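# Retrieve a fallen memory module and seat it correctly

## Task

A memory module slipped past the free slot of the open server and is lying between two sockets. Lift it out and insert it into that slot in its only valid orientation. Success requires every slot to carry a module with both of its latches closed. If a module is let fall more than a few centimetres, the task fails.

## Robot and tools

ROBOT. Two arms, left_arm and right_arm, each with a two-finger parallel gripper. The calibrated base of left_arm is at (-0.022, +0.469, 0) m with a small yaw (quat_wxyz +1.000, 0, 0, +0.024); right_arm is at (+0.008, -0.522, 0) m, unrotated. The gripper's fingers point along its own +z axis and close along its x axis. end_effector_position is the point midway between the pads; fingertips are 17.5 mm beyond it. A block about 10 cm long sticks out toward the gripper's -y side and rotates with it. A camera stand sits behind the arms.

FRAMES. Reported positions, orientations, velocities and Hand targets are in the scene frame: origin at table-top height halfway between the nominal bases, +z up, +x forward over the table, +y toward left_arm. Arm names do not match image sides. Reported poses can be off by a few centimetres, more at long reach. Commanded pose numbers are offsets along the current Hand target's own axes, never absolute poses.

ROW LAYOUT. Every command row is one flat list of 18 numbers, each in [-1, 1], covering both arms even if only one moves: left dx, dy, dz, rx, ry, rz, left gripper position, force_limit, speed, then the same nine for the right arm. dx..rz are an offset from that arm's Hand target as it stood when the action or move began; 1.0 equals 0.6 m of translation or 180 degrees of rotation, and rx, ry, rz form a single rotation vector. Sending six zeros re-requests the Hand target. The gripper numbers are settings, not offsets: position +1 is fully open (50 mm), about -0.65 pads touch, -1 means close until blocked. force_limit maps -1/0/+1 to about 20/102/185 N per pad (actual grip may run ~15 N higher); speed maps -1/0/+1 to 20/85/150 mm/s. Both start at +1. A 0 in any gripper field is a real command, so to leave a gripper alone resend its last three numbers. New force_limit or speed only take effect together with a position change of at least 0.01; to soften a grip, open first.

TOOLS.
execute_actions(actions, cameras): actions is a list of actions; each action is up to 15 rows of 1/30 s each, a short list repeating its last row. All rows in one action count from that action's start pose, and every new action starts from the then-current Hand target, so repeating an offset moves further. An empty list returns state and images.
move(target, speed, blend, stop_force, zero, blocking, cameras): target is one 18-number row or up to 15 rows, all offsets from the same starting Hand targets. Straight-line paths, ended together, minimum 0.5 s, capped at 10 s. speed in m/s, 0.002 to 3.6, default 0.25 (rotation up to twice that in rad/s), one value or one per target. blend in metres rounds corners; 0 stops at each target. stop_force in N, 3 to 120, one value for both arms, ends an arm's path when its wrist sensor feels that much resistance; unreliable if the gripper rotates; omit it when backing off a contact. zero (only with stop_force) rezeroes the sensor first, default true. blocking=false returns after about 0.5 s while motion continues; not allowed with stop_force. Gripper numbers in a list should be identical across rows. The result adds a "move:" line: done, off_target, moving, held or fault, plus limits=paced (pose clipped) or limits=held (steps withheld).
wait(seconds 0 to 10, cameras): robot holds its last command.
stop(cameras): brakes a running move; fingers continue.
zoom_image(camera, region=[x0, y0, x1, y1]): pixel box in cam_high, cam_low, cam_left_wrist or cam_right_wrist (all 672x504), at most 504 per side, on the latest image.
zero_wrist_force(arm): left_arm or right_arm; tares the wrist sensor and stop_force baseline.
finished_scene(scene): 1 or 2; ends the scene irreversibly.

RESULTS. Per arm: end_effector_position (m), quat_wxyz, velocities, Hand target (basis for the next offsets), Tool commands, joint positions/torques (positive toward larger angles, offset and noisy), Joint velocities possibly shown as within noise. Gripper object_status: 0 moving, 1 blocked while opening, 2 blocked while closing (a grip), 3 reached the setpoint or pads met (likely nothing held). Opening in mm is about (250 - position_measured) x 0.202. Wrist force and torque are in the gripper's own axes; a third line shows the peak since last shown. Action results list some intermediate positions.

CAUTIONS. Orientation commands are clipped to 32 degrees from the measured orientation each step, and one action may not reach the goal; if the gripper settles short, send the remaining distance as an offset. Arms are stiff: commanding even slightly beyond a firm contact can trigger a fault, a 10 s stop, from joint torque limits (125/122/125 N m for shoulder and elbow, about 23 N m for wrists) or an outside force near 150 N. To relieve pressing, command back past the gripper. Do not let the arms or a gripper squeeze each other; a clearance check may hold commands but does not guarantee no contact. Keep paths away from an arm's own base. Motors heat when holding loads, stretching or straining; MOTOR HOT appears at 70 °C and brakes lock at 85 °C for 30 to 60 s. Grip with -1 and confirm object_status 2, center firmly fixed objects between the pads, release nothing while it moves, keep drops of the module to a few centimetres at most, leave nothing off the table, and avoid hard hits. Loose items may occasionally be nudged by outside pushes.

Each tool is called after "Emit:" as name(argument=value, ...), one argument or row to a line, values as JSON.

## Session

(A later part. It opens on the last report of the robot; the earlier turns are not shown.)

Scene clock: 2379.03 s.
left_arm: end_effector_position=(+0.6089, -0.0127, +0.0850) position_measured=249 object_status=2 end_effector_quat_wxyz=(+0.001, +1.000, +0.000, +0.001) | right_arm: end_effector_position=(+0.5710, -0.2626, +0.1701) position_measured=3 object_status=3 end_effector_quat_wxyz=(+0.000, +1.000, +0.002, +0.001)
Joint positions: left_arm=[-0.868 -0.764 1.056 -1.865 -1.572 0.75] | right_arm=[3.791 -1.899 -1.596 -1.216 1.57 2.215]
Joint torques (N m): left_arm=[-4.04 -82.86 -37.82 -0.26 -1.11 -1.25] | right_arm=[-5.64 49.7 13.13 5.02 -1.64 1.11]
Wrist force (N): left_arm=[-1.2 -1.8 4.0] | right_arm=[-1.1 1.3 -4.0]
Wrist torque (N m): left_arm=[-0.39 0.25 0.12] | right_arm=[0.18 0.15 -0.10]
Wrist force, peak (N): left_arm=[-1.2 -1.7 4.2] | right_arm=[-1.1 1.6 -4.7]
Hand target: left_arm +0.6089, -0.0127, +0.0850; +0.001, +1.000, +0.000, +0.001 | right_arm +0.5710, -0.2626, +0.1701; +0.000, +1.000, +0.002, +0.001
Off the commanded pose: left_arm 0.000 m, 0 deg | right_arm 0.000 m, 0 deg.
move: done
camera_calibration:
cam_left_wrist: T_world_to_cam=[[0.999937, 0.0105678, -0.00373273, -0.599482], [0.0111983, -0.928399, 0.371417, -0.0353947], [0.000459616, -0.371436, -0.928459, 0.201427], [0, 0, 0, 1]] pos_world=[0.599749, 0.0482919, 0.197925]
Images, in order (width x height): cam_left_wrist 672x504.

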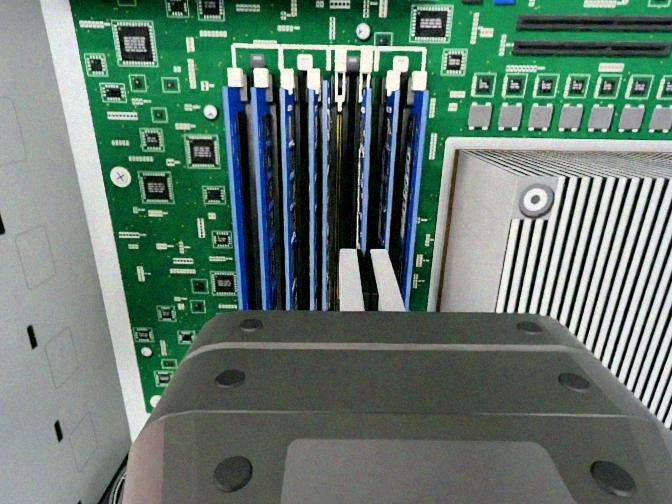

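Emit:
move(
  target=[
    [0.0011,0.0010,0,0,0,0, -1,-0.5,-0.7, 0,0,0,0,0,0, 1,-0.7,0],
    [0.0011,0.0010,0.0050,0,0,0, -1,-0.5,-0.7, 0,0,0,0,0,0, 1,-0.7,0],
  ],
  speed=0.02,
  stop_force=6,
  cameras=["cam_left_wrist"],
)

Emit:
zoom_image(
  camera="cam_left_wrist",
  region=[310, 40, 410, 140],
)

Scene clock: 2392.17 s.
left_arm: end_effector_position=(+0.6096, -0.0133, +0.0819) position_measured=249 object_status=2 end_effector_quat_wxyz=(+0.001, +1.000, +0.000, +0.000) | right_arm: end_effector_position=(+0.5710, -0.2626, +0.1701) position_measured=3 object_status=3 end_effector_quat_wxyz=(+0.000, +1.000, +0.002, +0.001)
Joint positions: left_arm=[-0.868 -0.76 1.055 -1.869 -1.572 0.75] | right_arm=[3.791 -1.899 -1.596 -1.216 1.57 2.215]
Joint torques (N m): left_arm=[7.54 -58.18 -26.2 -0.4 -0.42 1.18] | right_arm=[-5.58 49.82 14.05 5 -1.63 1.12]
Wrist force (N): left_arm=[-1.3 -1.6 3.3] | right_arm=[-1.3 1.5 -3.8]
Wrist torque (N m): left_arm=[-0.34 0.22 0.25] | right_arm=[0.21 0.18 -0.09]
Wrist force, peak (N): left_arm=[-0.9 -1.7 4.3] | right_arm=[-1.2 1.4 -4.7]
Hand target: left_arm +0.6096, -0.0133, +0.0820; +0.001, +1.000, +0.000, +0.001 | right_arm +0.5710, -0.2626, +0.1701; +0.000, +1.000, +0.002, +0.001
Off the commanded pose: left_arm 0.000 m, 0 deg | right_arm 0.000 m, 0 deg.
move: done
camera_calibration:
cam_left_wrist: T_world_to_cam=[[0.999937, 0.010567, -0.00373241, -0.600188], [0.0111974, -0.928399, 0.371417, -0.0348077], [0.000459605, -0.371436, -0.928459, 0.198325], [0, 0, 0, 1]] pos_world=[0.600449, 0.0476919, 0.194825]
Images, in order (width x height): cam_left_wrist 672x504.

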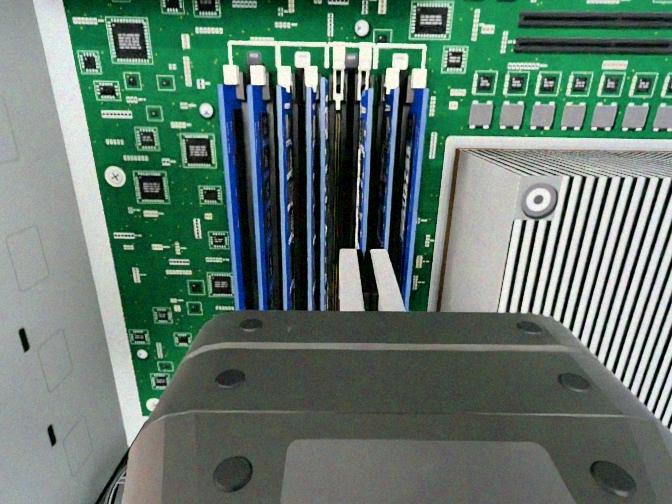

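Scaled by 5.040 from the camera's 672x504 image, which has a finer 960x720 frame.

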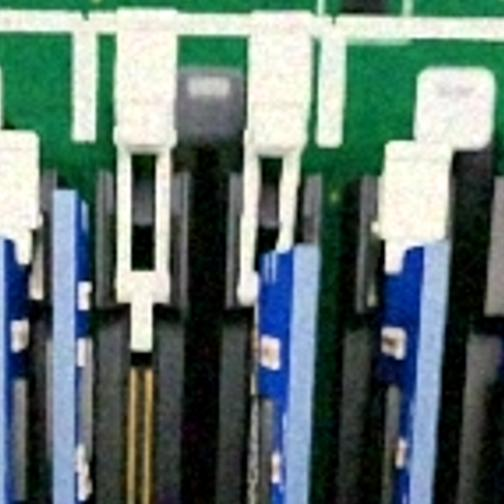

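Emit:
move(
  target=[
    [-0.0002,-0.0003,0.0,0,0,0, -1,-0.5,-0.7, 0,0,0,0,0,0, 1,-0.7,0],
    [-0.0002,-0.0003,0.0120,0,0,0, -1,-0.5,-0.7, 0,0,0,0,0,0, 1,-0.7,0],
  ],
  speed=0.01,
  stop_force=8,
  cameras=["cam_left_wrist"],
)

Emit:
zoom_image(
  camera="cam_left_wrist",
  region=[310, 40, 410, 140],
)

Scene clock: 2404.53 s.
left_arm: end_effector_position=(+0.6095, -0.0131, +0.0761) position_measured=249 object_status=2 end_effector_quat_wxyz=(+0.001, +1.000, +0.000, +0.001) | right_arm: end_effector_position=(+0.5710, -0.2626, +0.1701) position_measured=3 object_status=3 end_effector_quat_wxyz=(+0.000, +1.000, +0.002, +0.001)
Joint positions: left_arm=[-0.868 -0.755 1.063 -1.881 -1.572 0.75] | right_arm=[3.791 -1.899 -1.596 -1.216 1.57 2.215]
Joint torques (N m): left_arm=[5.19 -74.53 -32.81 0.08 0.04 0.88] | right_arm=[-5.26 49.98 13.87 4.95 -1.62 1.11]
Wrist force (N): left_arm=[-1.3 -1.1 -4.4] | right_arm=[-1.0 1.5 -4.0]
Wrist torque (N m): left_arm=[-0.30 0.19 0.27] | right_arm=[0.21 0.13 -0.10]
Wrist force, peak (N): left_arm=[-3.5 -5.8 -11.9] | right_arm=[-1.4 1.6 -4.4]
Hand target: left_arm +0.6095, -0.0131, +0.0761; +0.001, +1.000, +0.000, +0.001 (not the last commanded pose) | right_arm +0.5710, -0.2626, +0.1701; +0.000, +1.000, +0.002, +0.001
Off the commanded pose: left_arm 0.001 m, 0 deg | right_arm 0.000 m, 0 deg.
move: contact (left_arm); path passed 1 of 2 targets
camera_calibration:
cam_left_wrist: T_world_to_cam=[[0.999937, 0.0106031, -0.00364032, -0.600131], [0.0111967, -0.928364, 0.371505, -0.0324848], [0.00055958, -0.371522, -0.928424, 0.192952], [0, 0, 0, 1]] pos_world=[0.600349, 0.0478916, 0.189025]
Images, in order (width x height): cam_left_wrist 672x504.

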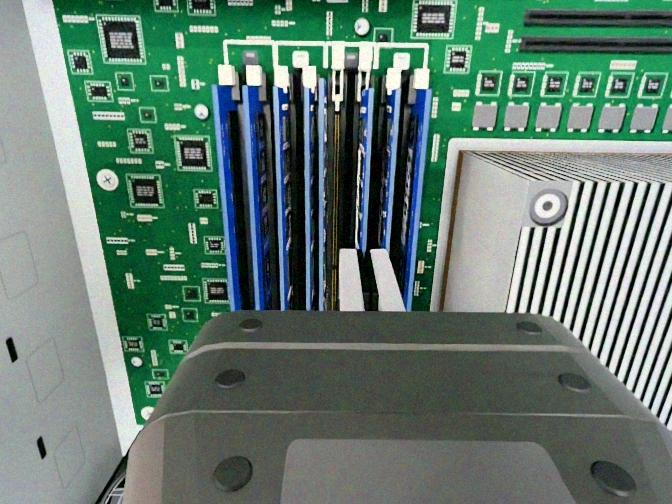

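Scaled by 5.040 from the camera's 672x504 image, which has a finer 960x720 frame.

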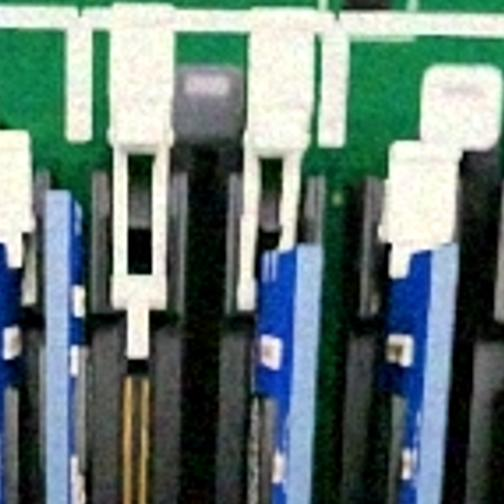

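Emit:
execute_actions(
  actions=[
    [[0,0,0,0,0,0,-0.25,-0.5,-0.9,0,0,0,0,0,0,1,-0.7,0]],
    [[0,0,0,0,0,0,-0.25,-0.5,-0.9,0,0,0,0,0,0,1,-0.7,0]],
  ],
  cameras=[],
)

Emit:
move(
  target=[
    [0,0,-0.02,0,0,0, -0.25, -0.5, -0.9, 0,0,0,0,0,0, 1,-0.7,0],
  ],
  speed=0.04,
  cameras=["cam_left_wrist","cam_low"],
)

Emit:
zoom_image(
  camera="cam_left_wrist",
  region=[310, 40, 430, 310],
)

Emit:
zoom_image(
  camera="cam_low",
  region=[330, 240, 580, 400],
)

Scene clock: 2418.43 s.
left_arm: end_effector_position=(+0.6095, -0.0131, +0.0761) position_measured=189 object_status=3 end_effector_quat_wxyz=(+0.001, +1.000, +0.000, +0.001) | right_arm: end_effector_position=(+0.5710, -0.2626, +0.1701) position_measured=3 object_status=3 end_effector_quat_wxyz=(+0.000, +1.000, +0.002, +0.001)
Joint positions: left_arm=[-0.868 -0.755 1.063 -1.881 -1.572 0.75] | right_arm=[3.791 -1.899 -1.596 -1.216 1.57 2.215]
Joint torques (N m): left_arm=[5.31 -70.35 -30.63 -3.89 0.02 0.88] | right_arm=[-5.74 49.99 13.74 4.86 -1.69 1.11]
Wrist force (N): left_arm=[-3.3 -1.3 -4.7] | right_arm=[-0.9 1.5 -4.5]
Wrist torque (N m): left_arm=[-0.40 0.29 0.15] | right_arm=[0.21 0.12 -0.10]
Wrist force, peak (N): left_arm=[-3.6 -2.7 -5.2] | right_arm=[-1.4 1.7 -4.4]
Hand target: left_arm +0.6095, -0.0131, +0.0761; +0.001, +1.000, +0.000, +0.001 | right_arm +0.5710, -0.2626, +0.1701; +0.000, +1.000, +0.002, +0.001
Off the commanded pose: left_arm 0.000 m, 0 deg | right_arm 0.000 m, 0 deg.
Step readings (end_effector_position of left_arm | right_arm):
0: (+0.6095, -0.0131, +0.0761) | (+0.5710, -0.2626, +0.1701)
1: (+0.6095, -0.0131, +0.0761) | (+0.5710, -0.2626, +0.1701)
2: (+0.6095, -0.0131, +0.0761) | (+0.5710, -0.2626, +0.1701)
4: (+0.6095, -0.0131, +0.0761) | (+0.5710, -0.2626, +0.1701)
8: (+0.6095, -0.0131, +0.0761) | (+0.5710, -0.2626, +0.1701)
15: (+0.6095, -0.0131, +0.0761) | (+0.5710, -0.2626, +0.1701)
16: (+0.6095, -0.0131, +0.0761) | (+0.5710, -0.2626, +0.1701)
17: (+0.6095, -0.0131, +0.0761) | (+0.5710, -0.2626, +0.1701)
19: (+0.6095, -0.0131, +0.0761) | (+0.5710, -0.2626, +0.1701)
23: (+0.6095, -0.0131, +0.0761) | (+0.5710, -0.2626, +0.1701)
30: (+0.6095, -0.0131, +0.0761) | (+0.5710, -0.2626, +0.1701)
No camera images: "cameras" was empty.

Scene clock: 2419.17 s.
left_arm: end_effector_position=(+0.6095, -0.0131, +0.0884) position_measured=189 object_status=3 end_effector_quat_wxyz=(+0.001, +1.000, +0.000, +0.001) | right_arm: end_effector_position=(+0.5710, -0.2626, +0.1701) position_measured=3 object_status=3 end_effector_quat_wxyz=(+0.000, +1.000, +0.002, +0.001)
Joint positions: left_arm=[-0.868 -0.765 1.048 -1.857 -1.572 0.75] | right_arm=[3.791 -1.899 -1.596 -1.216 1.57 2.215]
Joint torques (N m): left_arm=[6.99 -62.75 -16.94 -6.02 0.24 1.24] | right_arm=[-5.58 49.59 14.16 4.97 -1.68 1.1]
Wrist force (N): left_arm=[-1.4 -1.7 3.6] | right_arm=[-1.1 1.5 -4.1]
Wrist torque (N m): left_arm=[-0.36 0.27 0.12] | right_arm=[0.21 0.15 -0.10]
Wrist force, peak (N): left_arm=[-2.8 -1.5 -4.7] | right_arm=[-0.9 1.7 -4.6]
Hand target: left_arm +0.6095, -0.0131, +0.0881; +0.001, +1.000, +0.000, +0.001 | right_arm +0.5710, -0.2626, +0.1701; +0.000, +1.000, +0.002, +0.001
Off the commanded pose: left_arm 0.000 m, 0 deg | right_arm 0.000 m, 0 deg.
move: done
camera_calibration:
cam_left_wrist: T_world_to_cam=[[0.999938, 0.0105091, -0.00360555, -0.600089], [0.0110963, -0.928317, 0.371625, -0.0370211], [0.000558344, -0.371642, -0.928376, 0.204369], [0, 0, 0, 1]] pos_world=[0.600349, 0.0478911, 0.201325]
Images, in order (width x height): cam_low 672x504, cam_left_wrist 672x504.

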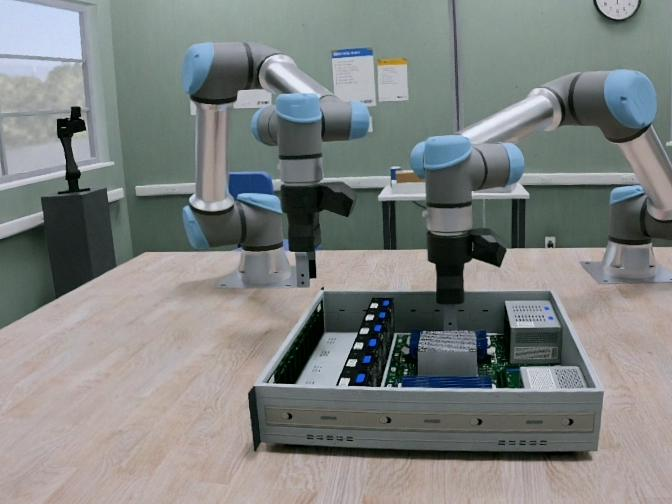

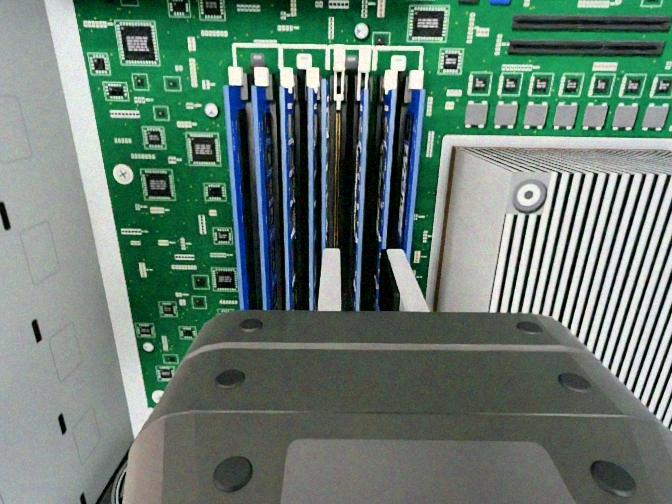

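Scaled by 1.867 from the camera's 672x504 image, which has a finer 960x720 frame.

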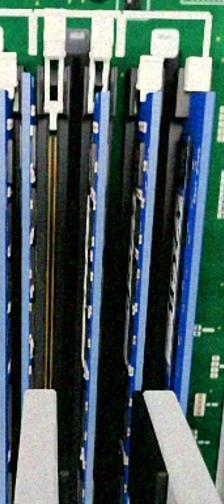

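Scaled by 2.016 from the camera's 672x504 image, which has a finer 960x720 frame.

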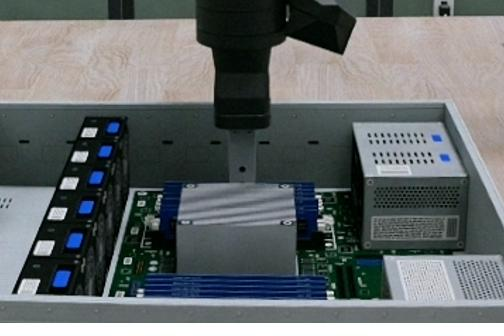

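Emit:
execute_actions(
  actions=[
    [[-0.0012,0,0,0,0,0,-1,-0.5,0,0,0,0,0,0,0,1,-0.7,0]],
    [[0,0,0,0,0,0,-1,-0.5,0,0,0,0,0,0,0,1,-0.7,0]],
    [[0,0,0,0,0,0,-1,-0.5,0,0,0,0,0,0,0,1,-0.7,0]],
  ],
  cameras=["cam_left_wrist"],
)

Emit:
zoom_image(
  camera="cam_left_wrist",
  region=[320, 180, 440, 310],
)

Scene clock: 2431.57 s.
left_arm: end_effector_position=(+0.6087, -0.0131, +0.0881) position_measured=252 object_status=3 end_effector_quat_wxyz=(+0.001, +1.000, +0.000, +0.001) | right_arm: end_effector_position=(+0.5710, -0.2626, +0.1701) position_measured=3 object_status=3 end_effector_quat_wxyz=(+0.000, +1.000, +0.002, +0.001)
Joint positions: left_arm=[-0.869 -0.766 1.052 -1.858 -1.572 0.749] | right_arm=[3.791 -1.899 -1.596 -1.216 1.57 2.215]
Joint torques (N m): left_arm=[-3.87 -82.73 -37.6 -0.19 0.28 0.94] | right_arm=[-5.69 49.87 14.17 4.85 -1.63 1.14]
Wrist force (N): left_arm=[-1.1 -1.4 3.7] | right_arm=[-1.1 1.4 -4.1]
Wrist torque (N m): left_arm=[-0.32 0.23 0.12] | right_arm=[0.19 0.14 -0.10]
Wrist force, peak (N): left_arm=[-1.2 -1.7 4.2] | right_arm=[-0.9 1.7 -4.5]
Hand target: left_arm +0.6087, -0.0131, +0.0881; +0.001, +1.000, +0.000, +0.001 | right_arm +0.5710, -0.2626, +0.1701; +0.000, +1.000, +0.002, +0.001
Off the commanded pose: left_arm 0.000 m, 0 deg | right_arm 0.000 m, 0 deg.
Step readings (end_effector_position of left_arm | right_arm):
0: (+0.6095, -0.0131, +0.0881) | (+0.5710, -0.2626, +0.1701)
1: (+0.6095, -0.0131, +0.0881) | (+0.5710, -0.2626, +0.1701)
2: (+0.6093, -0.0130, +0.0879) | (+0.5710, -0.2626, +0.1701)
4: (+0.6089, -0.0130, +0.0877) | (+0.5710, -0.2626, +0.1701)
8: (+0.6087, -0.0130, +0.0878) | (+0.5710, -0.2626, +0.1701)
15: (+0.6087, -0.0131, +0.0880) | (+0.5710, -0.2626, +0.1701)
16: (+0.6087, -0.0131, +0.0880) | (+0.5710, -0.2626, +0.1701)
17: (+0.6088, -0.0131, +0.0881) | (+0.5710, -0.2626, +0.1701)
19: (+0.6088, -0.0131, +0.0881) | (+0.5710, -0.2626, +0.1701)
23: (+0.6088, -0.0131, +0.0881) | (+0.5710, -0.2626, +0.1701)
30: (+0.6088, -0.0131, +0.0881) | (+0.5710, -0.2626, +0.1701)
31: (+0.6088, -0.0131, +0.0881) | (+0.5710, -0.2626, +0.1701)
32: (+0.6088, -0.0131, +0.0881) | (+0.5710, -0.2626, +0.1701)
34: (+0.6087, -0.0131, +0.0881) | (+0.5710, -0.2626, +0.1701)
38: (+0.6087, -0.0131, +0.0881) | (+0.5710, -0.2626, +0.1701)
45: (+0.6087, -0.0131, +0.0881) | (+0.5710, -0.2626, +0.1701)
camera_calibration:
cam_left_wrist: T_world_to_cam=[[0.999937, 0.0106031, -0.00364032, -0.599287], [0.0111967, -0.928364, 0.371505, -0.0369339], [0.00055958, -0.371522, -0.928424, 0.204094], [0, 0, 0, 1]] pos_world=[0.599549, 0.0478916, 0.201025]
Images, in order (width x height): cam_left_wrist 672x504.

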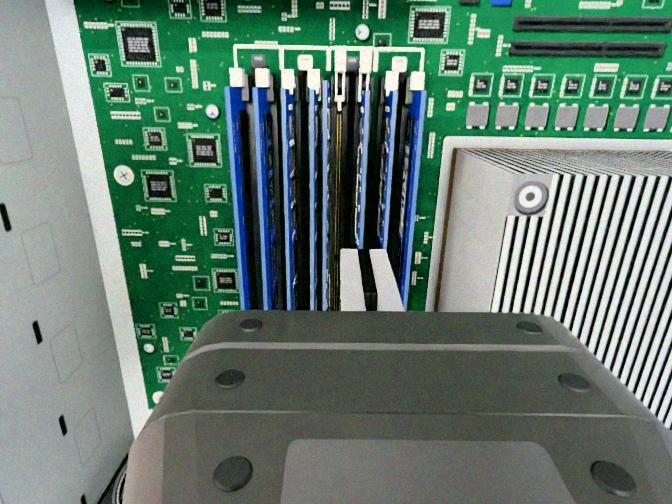

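Scaled by 3.877 from the camera's 672x504 image, which has a finer 960x720 frame.

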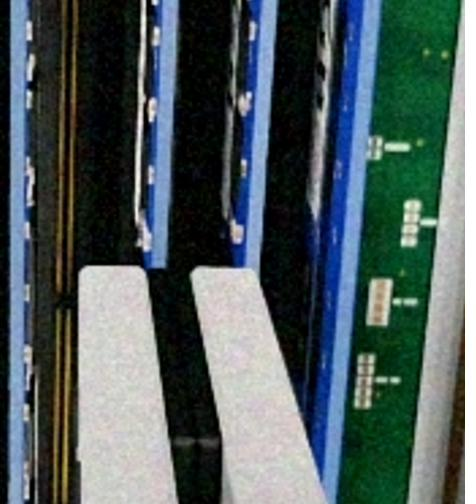

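Emit:
move(
  target=[
    [0,0,0.0235,0,0,0, -1,-0.5,0, 0,0,0,0,0,0, 1,-0.7,0],
  ],
  speed=0.012,
  stop_force=50,
  cameras=["cam_left_wrist"],
)

Emit:
zoom_image(
  camera="cam_left_wrist",
  region=[310, 40, 410, 140],
)

Scene clock: 2441.27 s.
left_arm: end_effector_position=(+0.6088, -0.0132, +0.0748) position_measured=252 object_status=3 end_effector_quat_wxyz=(+0.001, +1.000, +0.000, +0.001) | right_arm: end_effector_position=(+0.5710, -0.2626, +0.1701) position_measured=3 object_status=3 end_effector_quat_wxyz=(+0.000, +1.000, +0.002, +0.001)
Joint positions: left_arm=[-0.869 -0.756 1.068 -1.886 -1.572 0.749] | right_arm=[3.791 -1.899 -1.596 -1.216 1.57 2.215]
Joint torques (N m): left_arm=[-3.88 -32.05 -12.45 2.15 0.71 0.3] | right_arm=[-5.56 49.74 13.85 4.85 -1.68 1.09]
Wrist force (N): left_arm=[-7.6 -10.0 -46.1] | right_arm=[-1.1 1.5 -4.3]
Wrist torque (N m): left_arm=[-0.56 0.10 0.13] | right_arm=[0.21 0.16 -0.10]
Wrist force, peak (N): left_arm=[-7.9 -10.5 -52.9] | right_arm=[-1.3 1.7 -4.5]
Hand target: left_arm +0.6088, -0.0132, +0.0748; +0.001, +1.000, +0.000, +0.001 (not the last commanded pose) | right_arm +0.5710, -0.2626, +0.1701; +0.000, +1.000, +0.002, +0.001
Off the commanded pose: left_arm 0.001 m, 0 deg | right_arm 0.000 m, 0 deg.
move: contact (left_arm)
camera_calibration:
cam_left_wrist: T_world_to_cam=[[0.999939, 0.0105585, -0.00319967, -0.599518], [0.0109911, -0.928199, 0.371923, -0.0320516], [0.000957033, -0.371935, -0.928258, 0.191459], [0, 0, 0, 1]] pos_world=[0.599651, 0.0477899, 0.187725]
Images, in order (width x height): cam_left_wrist 672x504.

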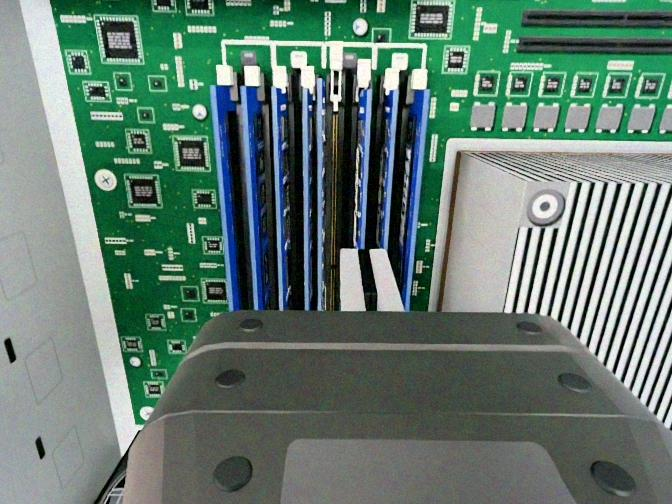

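Scaled by 5.040 from the camera's 672x504 image, which has a finer 960x720 frame.

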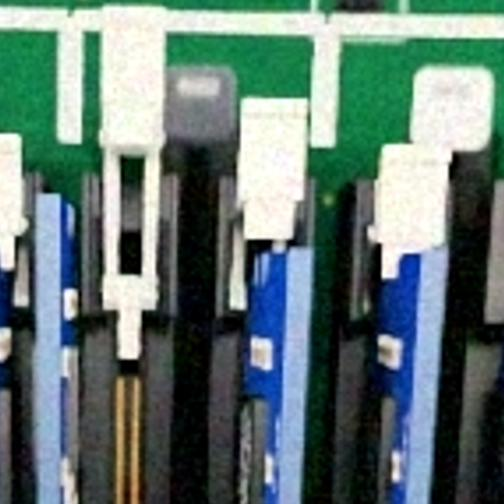

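Emit:
move(
  target=[
    [0,0,0.008,0,0,0, -1,-0.5,0, 0,0,0,0,0,0, 1,-0.7,0],
  ],
  speed=0.008,
  stop_force=80,
  zero=false,
  cameras=["cam_left_wrist"],
)

Emit:
zoom_image(
  camera="cam_left_wrist",
  region=[310, 40, 410, 140],
)

Scene clock: 2452.20 s.
left_arm: end_effector_position=(+0.6089, -0.0132, +0.0700) position_measured=252 object_status=3 end_effector_quat_wxyz=(+0.001, +1.000, +0.000, +0.001) | right_arm: end_effector_position=(+0.5710, -0.2626, +0.1701) position_measured=3 object_status=3 end_effector_quat_wxyz=(+0.000, +1.000, +0.002, +0.001)
Joint positions: left_arm=[-0.869 -0.752 1.073 -1.895 -1.572 0.749] | right_arm=[3.791 -1.899 -1.596 -1.216 1.57 2.215]
Joint torques (N m): left_arm=[-4.01 -3.55 -5.34 -3.44 0.78 -0.05] | right_arm=[-5.85 49.3 14.41 4.75 -1.63 1.14]
Wrist force (N): left_arm=[-31.1 -30.0 -74.3] | right_arm=[-1.1 1.5 -4.0]
Wrist torque (N m): left_arm=[-0.46 -0.37 0.27] | right_arm=[0.22 0.15 -0.10]
Wrist force, peak (N): left_arm=[-31.4 -31.0 -74.8] | right_arm=[-0.9 1.7 -4.5]
Hand target: left_arm +0.6089, -0.0132, +0.0700; +0.001, +1.000, +0.000, +0.001 | right_arm +0.5710, -0.2626, +0.1701; +0.000, +1.000, +0.002, +0.001
Off the commanded pose: left_arm 0.000 m, 0 deg | right_arm 0.000 m, 0 deg.
move: done
camera_calibration:
cam_left_wrist: T_world_to_cam=[[0.999939, 0.0105585, -0.00319967, -0.599534], [0.0109911, -0.928199, 0.371923, -0.0302292], [0.000957033, -0.371935, -0.928258, 0.18691], [0, 0, 0, 1]] pos_world=[0.599651, 0.0477899, 0.182825]
Images, in order (width x height): cam_left_wrist 672x504.

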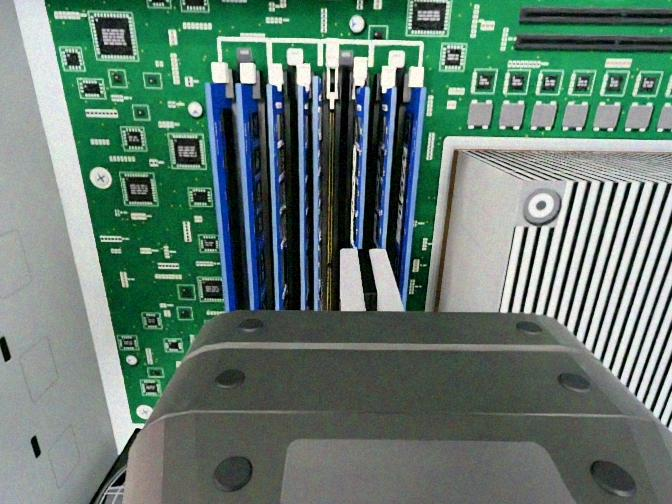

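Scaled by 5.040 from the camera's 672x504 image, which has a finer 960x720 frame.

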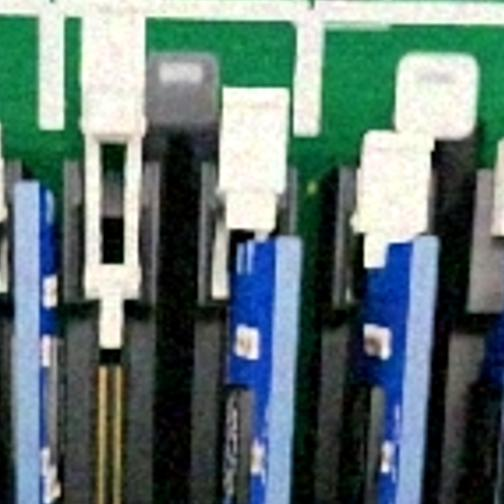

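Emit:
zoom_image(
  camera="cam_left_wrist",
  region=[320, 180, 440, 310],
)

Scaled by 3.877 from the camera's 672x504 image, which has a finer 960x720 frame.

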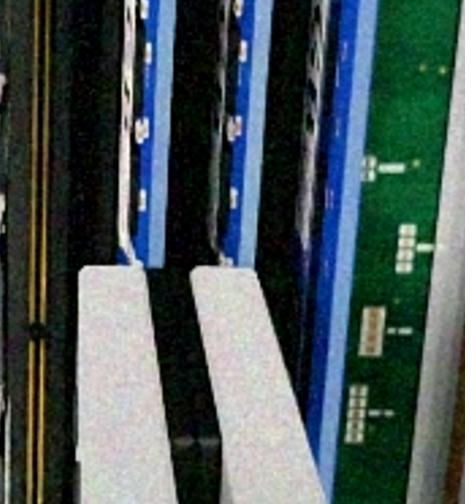

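Emit:
move(
  target=[
    [0,0,-0.025,0,0,0, -1,-0.5,0, 0,0,0,0,0,0, 1,-0.7,0],
    [0,-0.08,-0.025,0,0,0, -1,-0.5,0, 0,0,0,0,0,0, 1,-0.7,0],
  ],
  speed=0.06,
  cameras=["cam_left_wrist"],
)

Emit:
zoom_image(
  camera="cam_left_wrist",
  region=[320, 180, 440, 310],
)

Scene clock: 2471.67 s.
left_arm: end_effector_position=(+0.6089, +0.0348, +0.0852) position_measured=252 object_status=3 end_effector_quat_wxyz=(+0.002, +1.000, +0.000, +0.001) end_effector_velocity=(-0.001, -0.002, -0.001) end_effector_angular_velocity=(+0.001, +0.004, +0.001) | right_arm: end_effector_position=(+0.5710, -0.2626, +0.1701) position_measured=3 object_status=3 end_effector_quat_wxyz=(+0.000, +1.000, +0.002, +0.001)
Joint positions: left_arm=[-0.825 -0.835 1.184 -1.923 -1.572 0.793] | right_arm=[3.791 -1.899 -1.596 -1.216 1.57 2.215]
Joint velocities: left_arm=[-0.001 0.004 -0.005 0.004 -0.002 -0.003] | right_arm=[within noise]
Joint torques (N m): left_arm=[-3.61 -44.53 -37.95 -0.17 -1.29 -1.19] | right_arm=[-5.34 49.63 14.02 4.64 -1.6 1.11]
Wrist force (N): left_arm=[-0.6 -1.7 3.7] | right_arm=[-0.9 1.6 -4.1]
Wrist torque (N m): left_arm=[-0.36 0.16 0.04] | right_arm=[0.22 0.11 -0.09]
Wrist force, peak (N): left_arm=[-31.3 -29.9 -74.7] | right_arm=[-1.4 1.5 -4.5]
Hand target: left_arm +0.6088, +0.0348, +0.0849; +0.001, +1.000, +0.000, +0.001 | right_arm +0.5710, -0.2626, +0.1701; +0.000, +1.000, +0.002, +0.001
Off the commanded pose: left_arm 0.000 m, 0 deg | right_arm 0.000 m, 0 deg.
move: done
camera_calibration:
cam_left_wrist: T_world_to_cam=[[0.99994, 0.0106085, -0.00279509, -0.60008], [0.0108865, -0.928046, 0.372307, 0.00873444], [0.00135566, -0.372315, -0.928105, 0.218677], [0, 0, 0, 1]] pos_world=[0.599652, 0.0958884, 0.198026]
Images, in order (width x height): cam_left_wrist 672x504.

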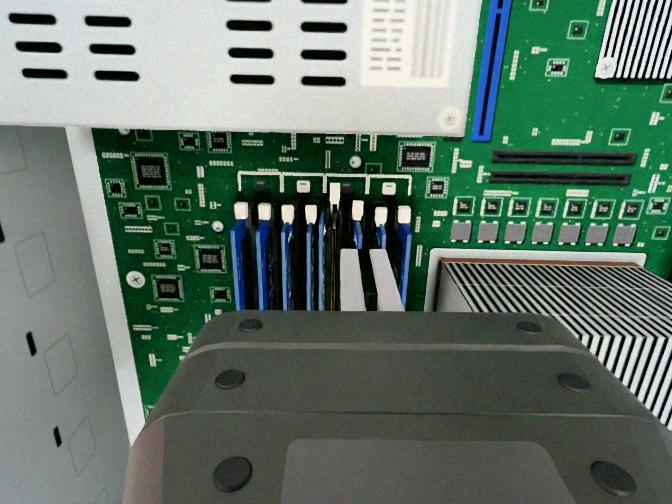

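Scaled by 3.877 from the camera's 672x504 image, which has a finer 960x720 frame.

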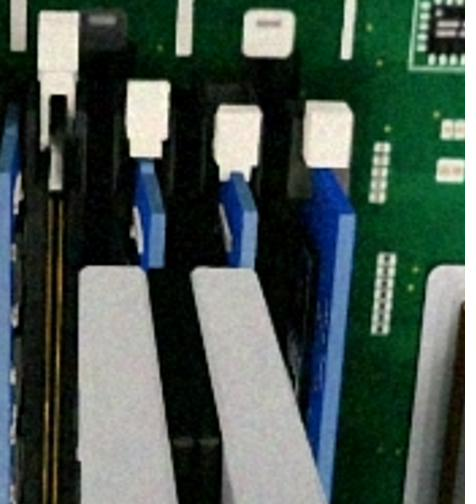

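Emit:
move(
  target=[
    [-0.0019,-0.0012,0,0,0,0, -1,-0.5,0, 0,0,0,0,0,0, 1,-0.7,0],
    [-0.0019,-0.0012,0.025,0,0,0, -1,-0.5,0, 0,0,0,0,0,0, 1,-0.7,0],
  ],
  speed=0.02,
  stop_force=60,
  cameras=["cam_left_wrist"],
)

Emit:
zoom_image(
  camera="cam_left_wrist",
  region=[320, 180, 440, 310],
)

Scene clock: 2484.90 s.
left_arm: end_effector_position=(+0.6078, +0.0353, +0.0736) position_measured=252 object_status=3 end_effector_quat_wxyz=(+0.002, +1.000, +0.000, +0.001) | right_arm: end_effector_position=(+0.5710, -0.2626, +0.1701) position_measured=3 object_status=3 end_effector_quat_wxyz=(+0.000, +1.000, +0.002, +0.001)
Joint positions: left_arm=[-0.826 -0.828 1.202 -1.949 -1.572 0.792] | right_arm=[3.791 -1.899 -1.596 -1.216 1.57 2.215]
Joint torques (N m): left_arm=[1.8 -25.57 -2.14 2.12 -0.29 -0.07] | right_arm=[-5.81 49.14 13.92 4.64 -1.71 1.19]
Wrist force (N): left_arm=[-9.7 -7.7 -51.5] | right_arm=[-1.0 1.6 -4.1]
Wrist torque (N m): left_arm=[-0.34 0.30 0.02] | right_arm=[0.22 0.12 -0.10]
Wrist force, peak (N): left_arm=[-18.1 -20.4 -66.8] | right_arm=[-1.2 1.6 -4.5]
Hand target: left_arm +0.6078, +0.0353, +0.0737; +0.002, +1.000, +0.000, +0.001 (not the last commanded pose) | right_arm +0.5710, -0.2626, +0.1701; +0.000, +1.000, +0.002, +0.001
Off the commanded pose: left_arm 0.004 m, 0 deg | right_arm 0.000 m, 0 deg.
move: contact (left_arm); path passed 1 of 2 targets
camera_calibration:
cam_left_wrist: T_world_to_cam=[[0.999942, 0.0105286, -0.00244762, -0.599078], [0.0106822, -0.927881, 0.372723, 0.013649], [0.00165315, -0.372728, -0.927939, 0.207966], [0, 0, 0, 1]] pos_world=[0.598553, 0.0964868, 0.186426]
Images, in order (width x height): cam_left_wrist 672x504.

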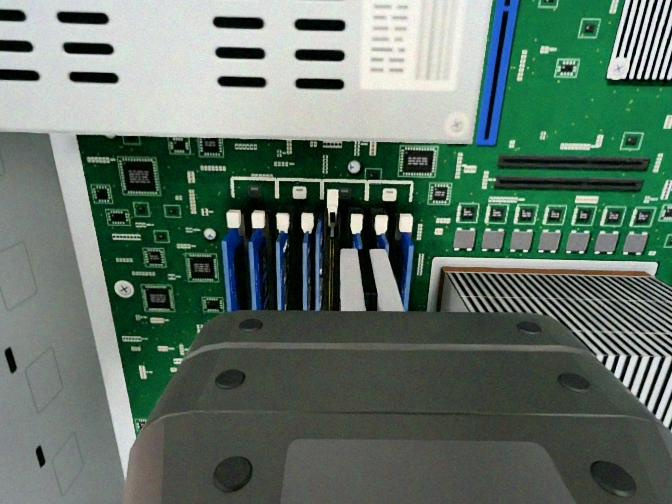

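Scaled by 3.877 from the camera's 672x504 image, which has a finer 960x720 frame.

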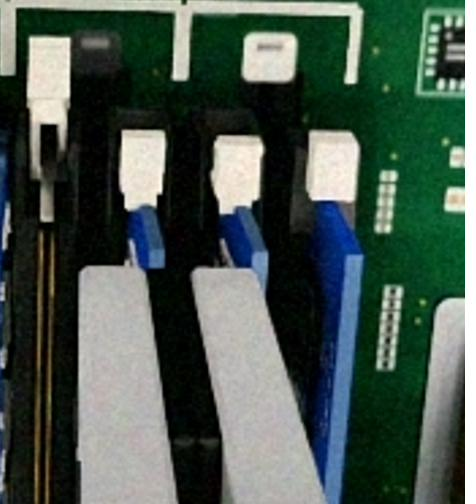

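Emit:
move(
  target=[
    [0,0,-0.03,0,0,0, -1,-0.5,0, 0,0,0,0,0,0, -1,-0.7,0],
    [0,-0.045,-0.18,0,0,0, -1,-0.5,0, 0,0,0,0,0,0, -1,-0.7,0],
  ],
  speed=0.2,
  blend=0.01,
  cameras=["cam_left_wrist"],
)

Emit:
zoom_image(
  camera="cam_left_wrist",
  region=[290, 190, 430, 310],
)

Emit:
move(
  target=[
    [0,0,0,0,0,0, -1,-0.5,0, 0.062,-0.3277,0,0,0,0, -1,-0.7,0],
    [0,0,0,0,0,0, -1,-0.5,0, 0.062,-0.3277,0.13,0,0,0, -1,-0.7,0],
  ],
  speed=0.2,
  blend=0.02,
  cameras=["cam_right_wrist"],
)

Emit:
zoom_image(
  camera="cam_right_wrist",
  region=[310, 170, 450, 310],
)

Scene clock: 2500.70 s.
left_arm: end_effector_position=(+0.6076, +0.0627, +0.1816) position_measured=252 object_status=3 end_effector_quat_wxyz=(+0.002, +1.000, +0.000, +0.001) | right_arm: end_effector_position=(+0.5710, -0.2626, +0.1701) position_measured=251 object_status=3 end_effector_quat_wxyz=(+0.000, +1.000, +0.002, +0.001)
Joint positions: left_arm=[-0.799 -0.941 1.11 -1.744 -1.572 0.819] | right_arm=[3.791 -1.899 -1.596 -1.216 1.57 2.215]
Joint torques (N m): left_arm=[-4.53 -45.38 -18.85 -3.11 -1.34 -1.27] | right_arm=[-5.71 49.68 14.64 4.5 -1.62 1.16]
Wrist force (N): left_arm=[-0.3 -2.9 1.9] | right_arm=[-1.3 1.7 -4.4]
Wrist torque (N m): left_arm=[-0.54 0.13 0.05] | right_arm=[0.25 0.18 -0.09]
Wrist force, peak (N): left_arm=[-9.8 -7.6 -51.5] | right_arm=[-1.3 1.6 -4.5]
Hand target: left_arm +0.6076, +0.0627, +0.1816; +0.002, +1.000, +0.000, +0.001 | right_arm +0.5710, -0.2626, +0.1701; +0.000, +1.000, +0.002, +0.001
Off the commanded pose: left_arm 0.000 m, 0 deg | right_arm 0.000 m, 0 deg.
move: done; blend cut to 0 m at target 1
camera_calibration:
cam_left_wrist: T_world_to_cam=[[0.999941, 0.010601, -0.00226256, -0.598966], [0.0106801, -0.927832, 0.372845, -0.00122027], [0.00185326, -0.372848, -0.927891, 0.318277], [0, 0, 0, 1]] pos_world=[0.598354, 0.123886, 0.294426]
Images, in order (width x height): cam_left_wrist 672x504.

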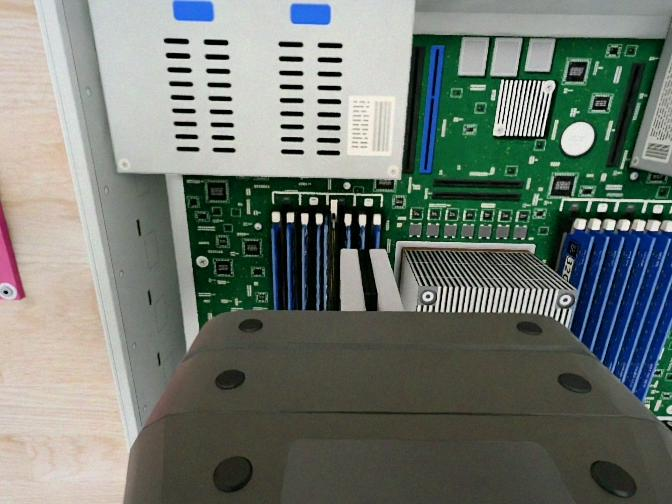

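Scaled by 3.600 from the camera's 672x504 image, which has a finer 960x720 frame.

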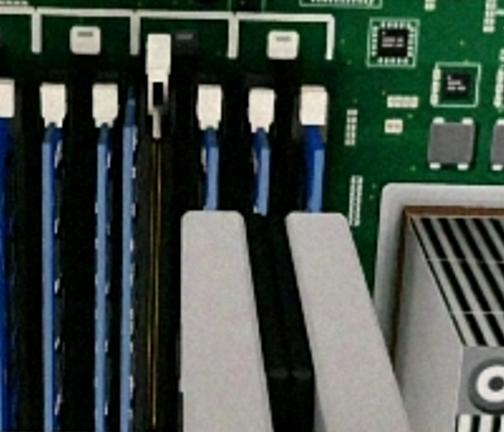

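Scene clock: 2501.93 s.
left_arm: end_effector_position=(+0.6076, +0.0627, +0.1816) position_measured=252 object_status=3 end_effector_quat_wxyz=(+0.002, +1.000, +0.000, +0.001) | right_arm: end_effector_position=(+0.5990, -0.1076, +0.1700) position_measured=251 object_status=3 end_effector_quat_wxyz=(+0.000, +1.000, +0.002, +0.001)
Joint positions: left_arm=[-0.799 -0.941 1.11 -1.744 -1.572 0.819] | right_arm=[3.94 -2.136 -1.243 -1.33 1.569 2.364]
Joint torques (N m): left_arm=[-4.21 -41.33 -15.97 -0.24 -1.33 -1.18] | right_arm=[-3.54 61.14 14.41 5.63 0.21 -1.15]
Wrist force (N): left_arm=[-0.6 -2.5 2.1] | right_arm=[-1.5 1.3 -4.8]
Wrist torque (N m): left_arm=[-0.48 0.17 0.05] | right_arm=[0.19 0.20 -0.22]
Wrist force, peak (N): left_arm=[-0.5 -2.9 2.4] | right_arm=[-8.2 -10.5 -6.1]
Hand target: left_arm +0.6076, +0.0627, +0.1816; +0.002, +1.000, +0.000, +0.001 | right_arm +0.5990, -0.1076, +0.1701; -0.001, +1.000, +0.002, +0.002 (not the last commanded pose)
Off the commanded pose: left_arm 0.000 m, 0 deg | right_arm 0.089 m, 0 deg.
move: held (right_arm; a check stopped the path); path passed 0 of 2 targets; limits=held
pose unreachable (right arm): on one or more control steps of this call, first in action 0 (counted from 0), this arm could not follow its commanded pose, so it was not sent that pose on those steps. It may still have moved: this result reports where it is.
cause: moving toward the commanded pose would bring a part of the arm too close to another arm (a part of this arm just beyond joint 3 (elbow) and a part of the left arm just beyond its joint 3 (elbow), at the place that arm is still heading or pushing toward).
camera_calibration:
cam_right_wrist: T_world_to_cam=[[0.999979, 0.000108145, -0.00655469, -0.585779], [0.00236236, -0.938632, 0.344913, -0.146872], [-0.00611514, -0.344921, -0.938612, 0.261182], [0, 0, 0, 1]] pos_world=[0.58771, -0.047708, 0.291966]
Images, in order (width x height): cam_right_wrist 672x504.

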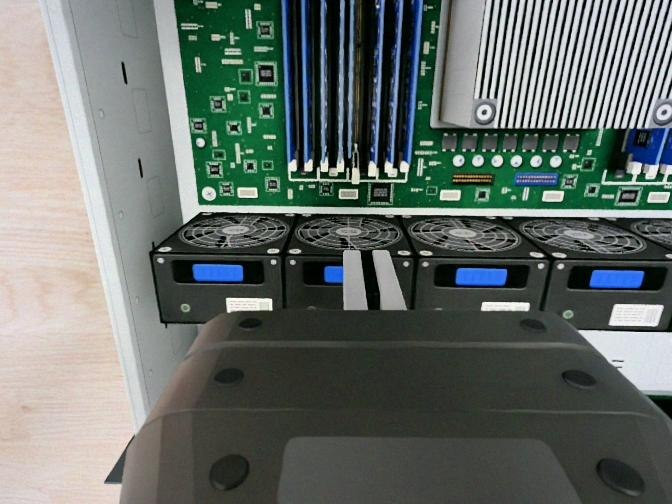

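Scaled by 3.600 from the camera's 672x504 image, which has a finer 960x720 frame.

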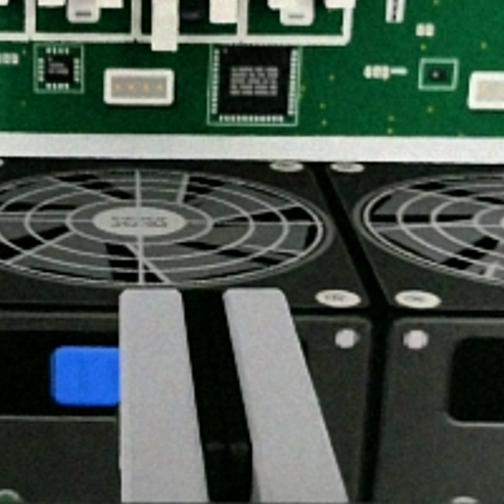

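Emit:
zoom_image(
  camera="cam_right_wrist",
  region=[280, 110, 430, 210],
)

Emit:
move(
  target=[
    [0,-0.22,-0.18,0,0,0, -1,-0.5,0, 0,0,0,0,0,0, -1,-0.7,0],
  ],
  speed=0.3,
  cameras=[],
)

Emit:
move(
  target=[
    [0,0,0,0,0,0, -1,-0.5,0, 0.0153,-0.07,0,0,0,0, -1,-0.7,0],
    [0,0,0,0,0,0, -1,-0.5,0, 0.0153,-0.07,0.13,0,0,0, -1,-0.7,0],
  ],
  speed=0.2,
  blend=0.01,
  cameras=["cam_right_wrist"],
)

Emit:
zoom_image(
  camera="cam_right_wrist",
  region=[310, 170, 450, 310],
)

Scaled by 3.360 from the camera's 672x504 image, which has a finer 960x720 frame.

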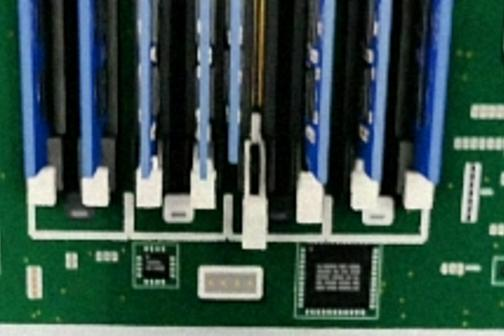

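Scene clock: 2514.97 s.
left_arm: end_effector_position=(+0.6073, +0.1950, +0.2891) position_measured=252 object_status=3 end_effector_quat_wxyz=(+0.002, +1.000, +0.000, +0.001) | right_arm: end_effector_position=(+0.5990, -0.1076, +0.1701) position_measured=251 object_status=3 end_effector_quat_wxyz=(-0.001, +1.000, +0.002, +0.002)
Joint positions: left_arm=[-0.653 -1.132 1.13 -1.573 -1.573 0.965] | right_arm=[3.94 -2.136 -1.243 -1.33 1.569 2.364]
Joint torques (N m): left_arm=[7.5 -45.73 -15.14 -4.28 -0.78 1.1] | right_arm=[-6.2 61.31 33.48 5.45 1.96 -1.16]
Wrist force (N): left_arm=[-1.3 -3.3 1.9] | right_arm=[-1.0 1.4 -4.9]
Wrist torque (N m): left_arm=[-0.62 0.30 0.05] | right_arm=[0.20 0.14 -0.22]
Wrist force, peak (N): left_arm=[2.2 -15.8 0.0] | right_arm=[-1.5 1.8 -5.0]
Hand target: left_arm +0.6073, +0.1951, +0.2891; +0.002, +1.000, +0.000, +0.001 | right_arm +0.5990, -0.1076, +0.1701; -0.001, +1.000, +0.002, +0.002
Off the commanded pose: left_arm 0.000 m, 0 deg | right_arm 0.000 m, 0 deg.
move: done
No camera images: "cameras" was empty.

Scene clock: 2516.07 s.
left_arm: end_effector_position=(+0.6073, +0.1951, +0.2891) position_measured=252 object_status=3 end_effector_quat_wxyz=(+0.002, +1.000, +0.000, +0.001) | right_arm: end_effector_position=(+0.6082, -0.0654, +0.0921) position_measured=251 object_status=3 end_effector_quat_wxyz=(+0.000, +1.000, +0.002, +0.001)
Joint positions: left_arm=[-0.653 -1.132 1.13 -1.573 -1.572 0.965] | right_arm=[3.97 -2.271 -1.225 -1.213 1.569 2.395]
Joint torques (N m): left_arm=[7.74 -52.19 -15.34 -0.2 0.87 1.15] | right_arm=[-5.75 64.24 19.99 4.97 -1.62 0.07]
Wrist force (N): left_arm=[-1.4 -3.4 2.2] | right_arm=[-1.5 1.2 -4.5]
Wrist torque (N m): left_arm=[-0.63 0.32 0.06] | right_arm=[0.16 0.21 -0.22]
Wrist force, peak (N): left_arm=[-1.7 -3.6 2.1] | right_arm=[2.1 10.7 -4.6]
Hand target: left_arm +0.6073, +0.1951, +0.2891; +0.002, +1.000, +0.000, +0.001 | right_arm +0.6082, -0.0654, +0.0922; -0.001, +1.000, +0.002, +0.002
Off the commanded pose: left_arm 0.000 m, 0 deg | right_arm 0.000 m, 0 deg.
move: done
camera_calibration:
cam_right_wrist: T_world_to_cam=[[0.999978, 0.0000736949, -0.00664857, -0.595474], [0.0023624, -0.938632, 0.344912, -0.0805081], [-0.00621514, -0.34492, -0.938611, 0.202701], [0, 0, 0, 1]] pos_world=[0.596911, -0.00560795, 0.214067]
Images, in order (width x height): cam_right_wrist 672x504.

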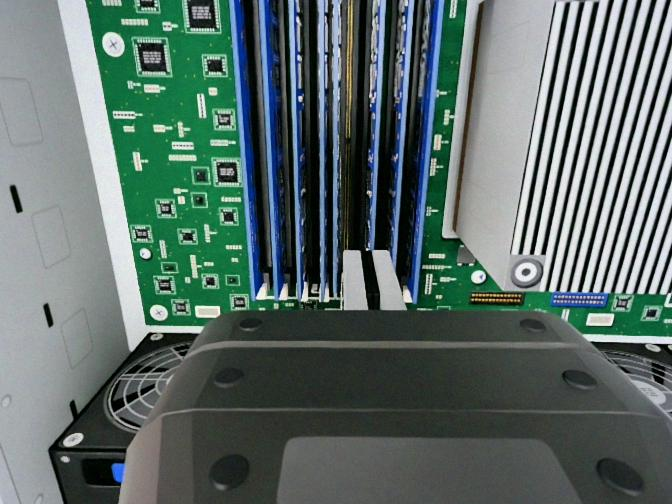

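Scaled by 3.600 from the camera's 672x504 image, which has a finer 960x720 frame.

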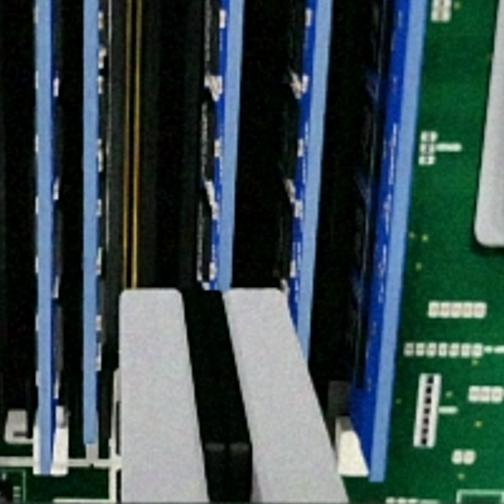

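Emit:
move(
  target=[
    [0,0,0,0,0,0, -1,-0.5,0, 0.0052,-0.0050,0,0,0,0, -1,-0.7,0],
  ],
  speed=0.04,
  cameras=["cam_right_wrist"],
)

Emit:
zoom_image(
  camera="cam_right_wrist",
  region=[310, 170, 450, 310],
)

Scene clock: 2530.90 s.
left_arm: end_effector_position=(+0.6073, +0.1951, +0.2891) position_measured=252 object_status=3 end_effector_quat_wxyz=(+0.002, +1.000, +0.000, +0.001) | right_arm: end_effector_position=(+0.6114, -0.0624, +0.0922) position_measured=251 object_status=3 end_effector_quat_wxyz=(-0.001, +1.000, +0.002, +0.002)
Joint positions: left_arm=[-0.653 -1.132 1.13 -1.573 -1.572 0.965] | right_arm=[3.97 -2.282 -1.207 -1.221 1.569 2.394]
Joint torques (N m): left_arm=[7.32 -67.02 -15.9 -0.13 0.9 1.12] | right_arm=[-6.96 50.9 13.16 2.19 -0.86 -1.07]
Wrist force (N): left_arm=[-1.4 -3.4 2.2] | right_arm=[-1.7 1.3 -4.7]
Wrist torque (N m): left_arm=[-0.62 0.30 0.06] | right_arm=[0.17 0.23 -0.22]
Wrist force, peak (N): left_arm=[-1.6 -3.7 2.3] | right_arm=[-1.7 1.4 -5.3]
Hand target: left_arm +0.6073, +0.1951, +0.2891; +0.002, +1.000, +0.000, +0.001 | right_arm +0.6113, -0.0624, +0.0922; -0.001, +1.000, +0.002, +0.002
Off the commanded pose: left_arm 0.000 m, 0 deg | right_arm 0.000 m, 0 deg.
move: done
camera_calibration:
cam_right_wrist: T_world_to_cam=[[0.999979, 0.0000500523, -0.00642605, -0.598722], [0.00226212, -0.938708, 0.344705, -0.0775026], [-0.00601493, -0.344713, -0.938689, 0.203686], [0, 0, 0, 1]] pos_world=[0.60011, -0.00250908, 0.214066]
Images, in order (width x height): cam_right_wrist 672x504.

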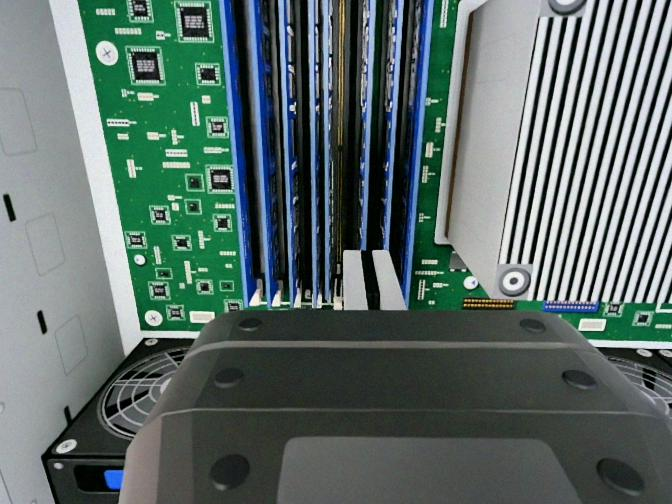

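Scaled by 3.600 from the camera's 672x504 image, which has a finer 960x720 frame.

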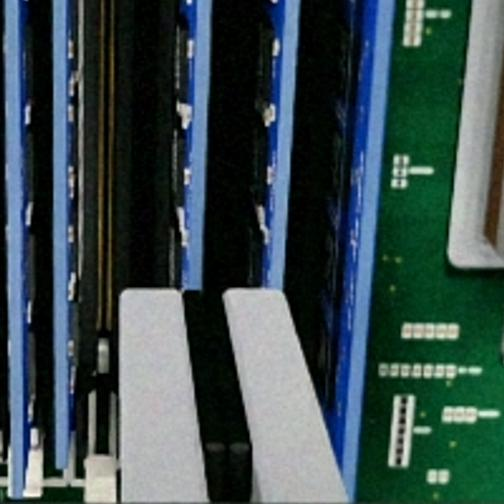

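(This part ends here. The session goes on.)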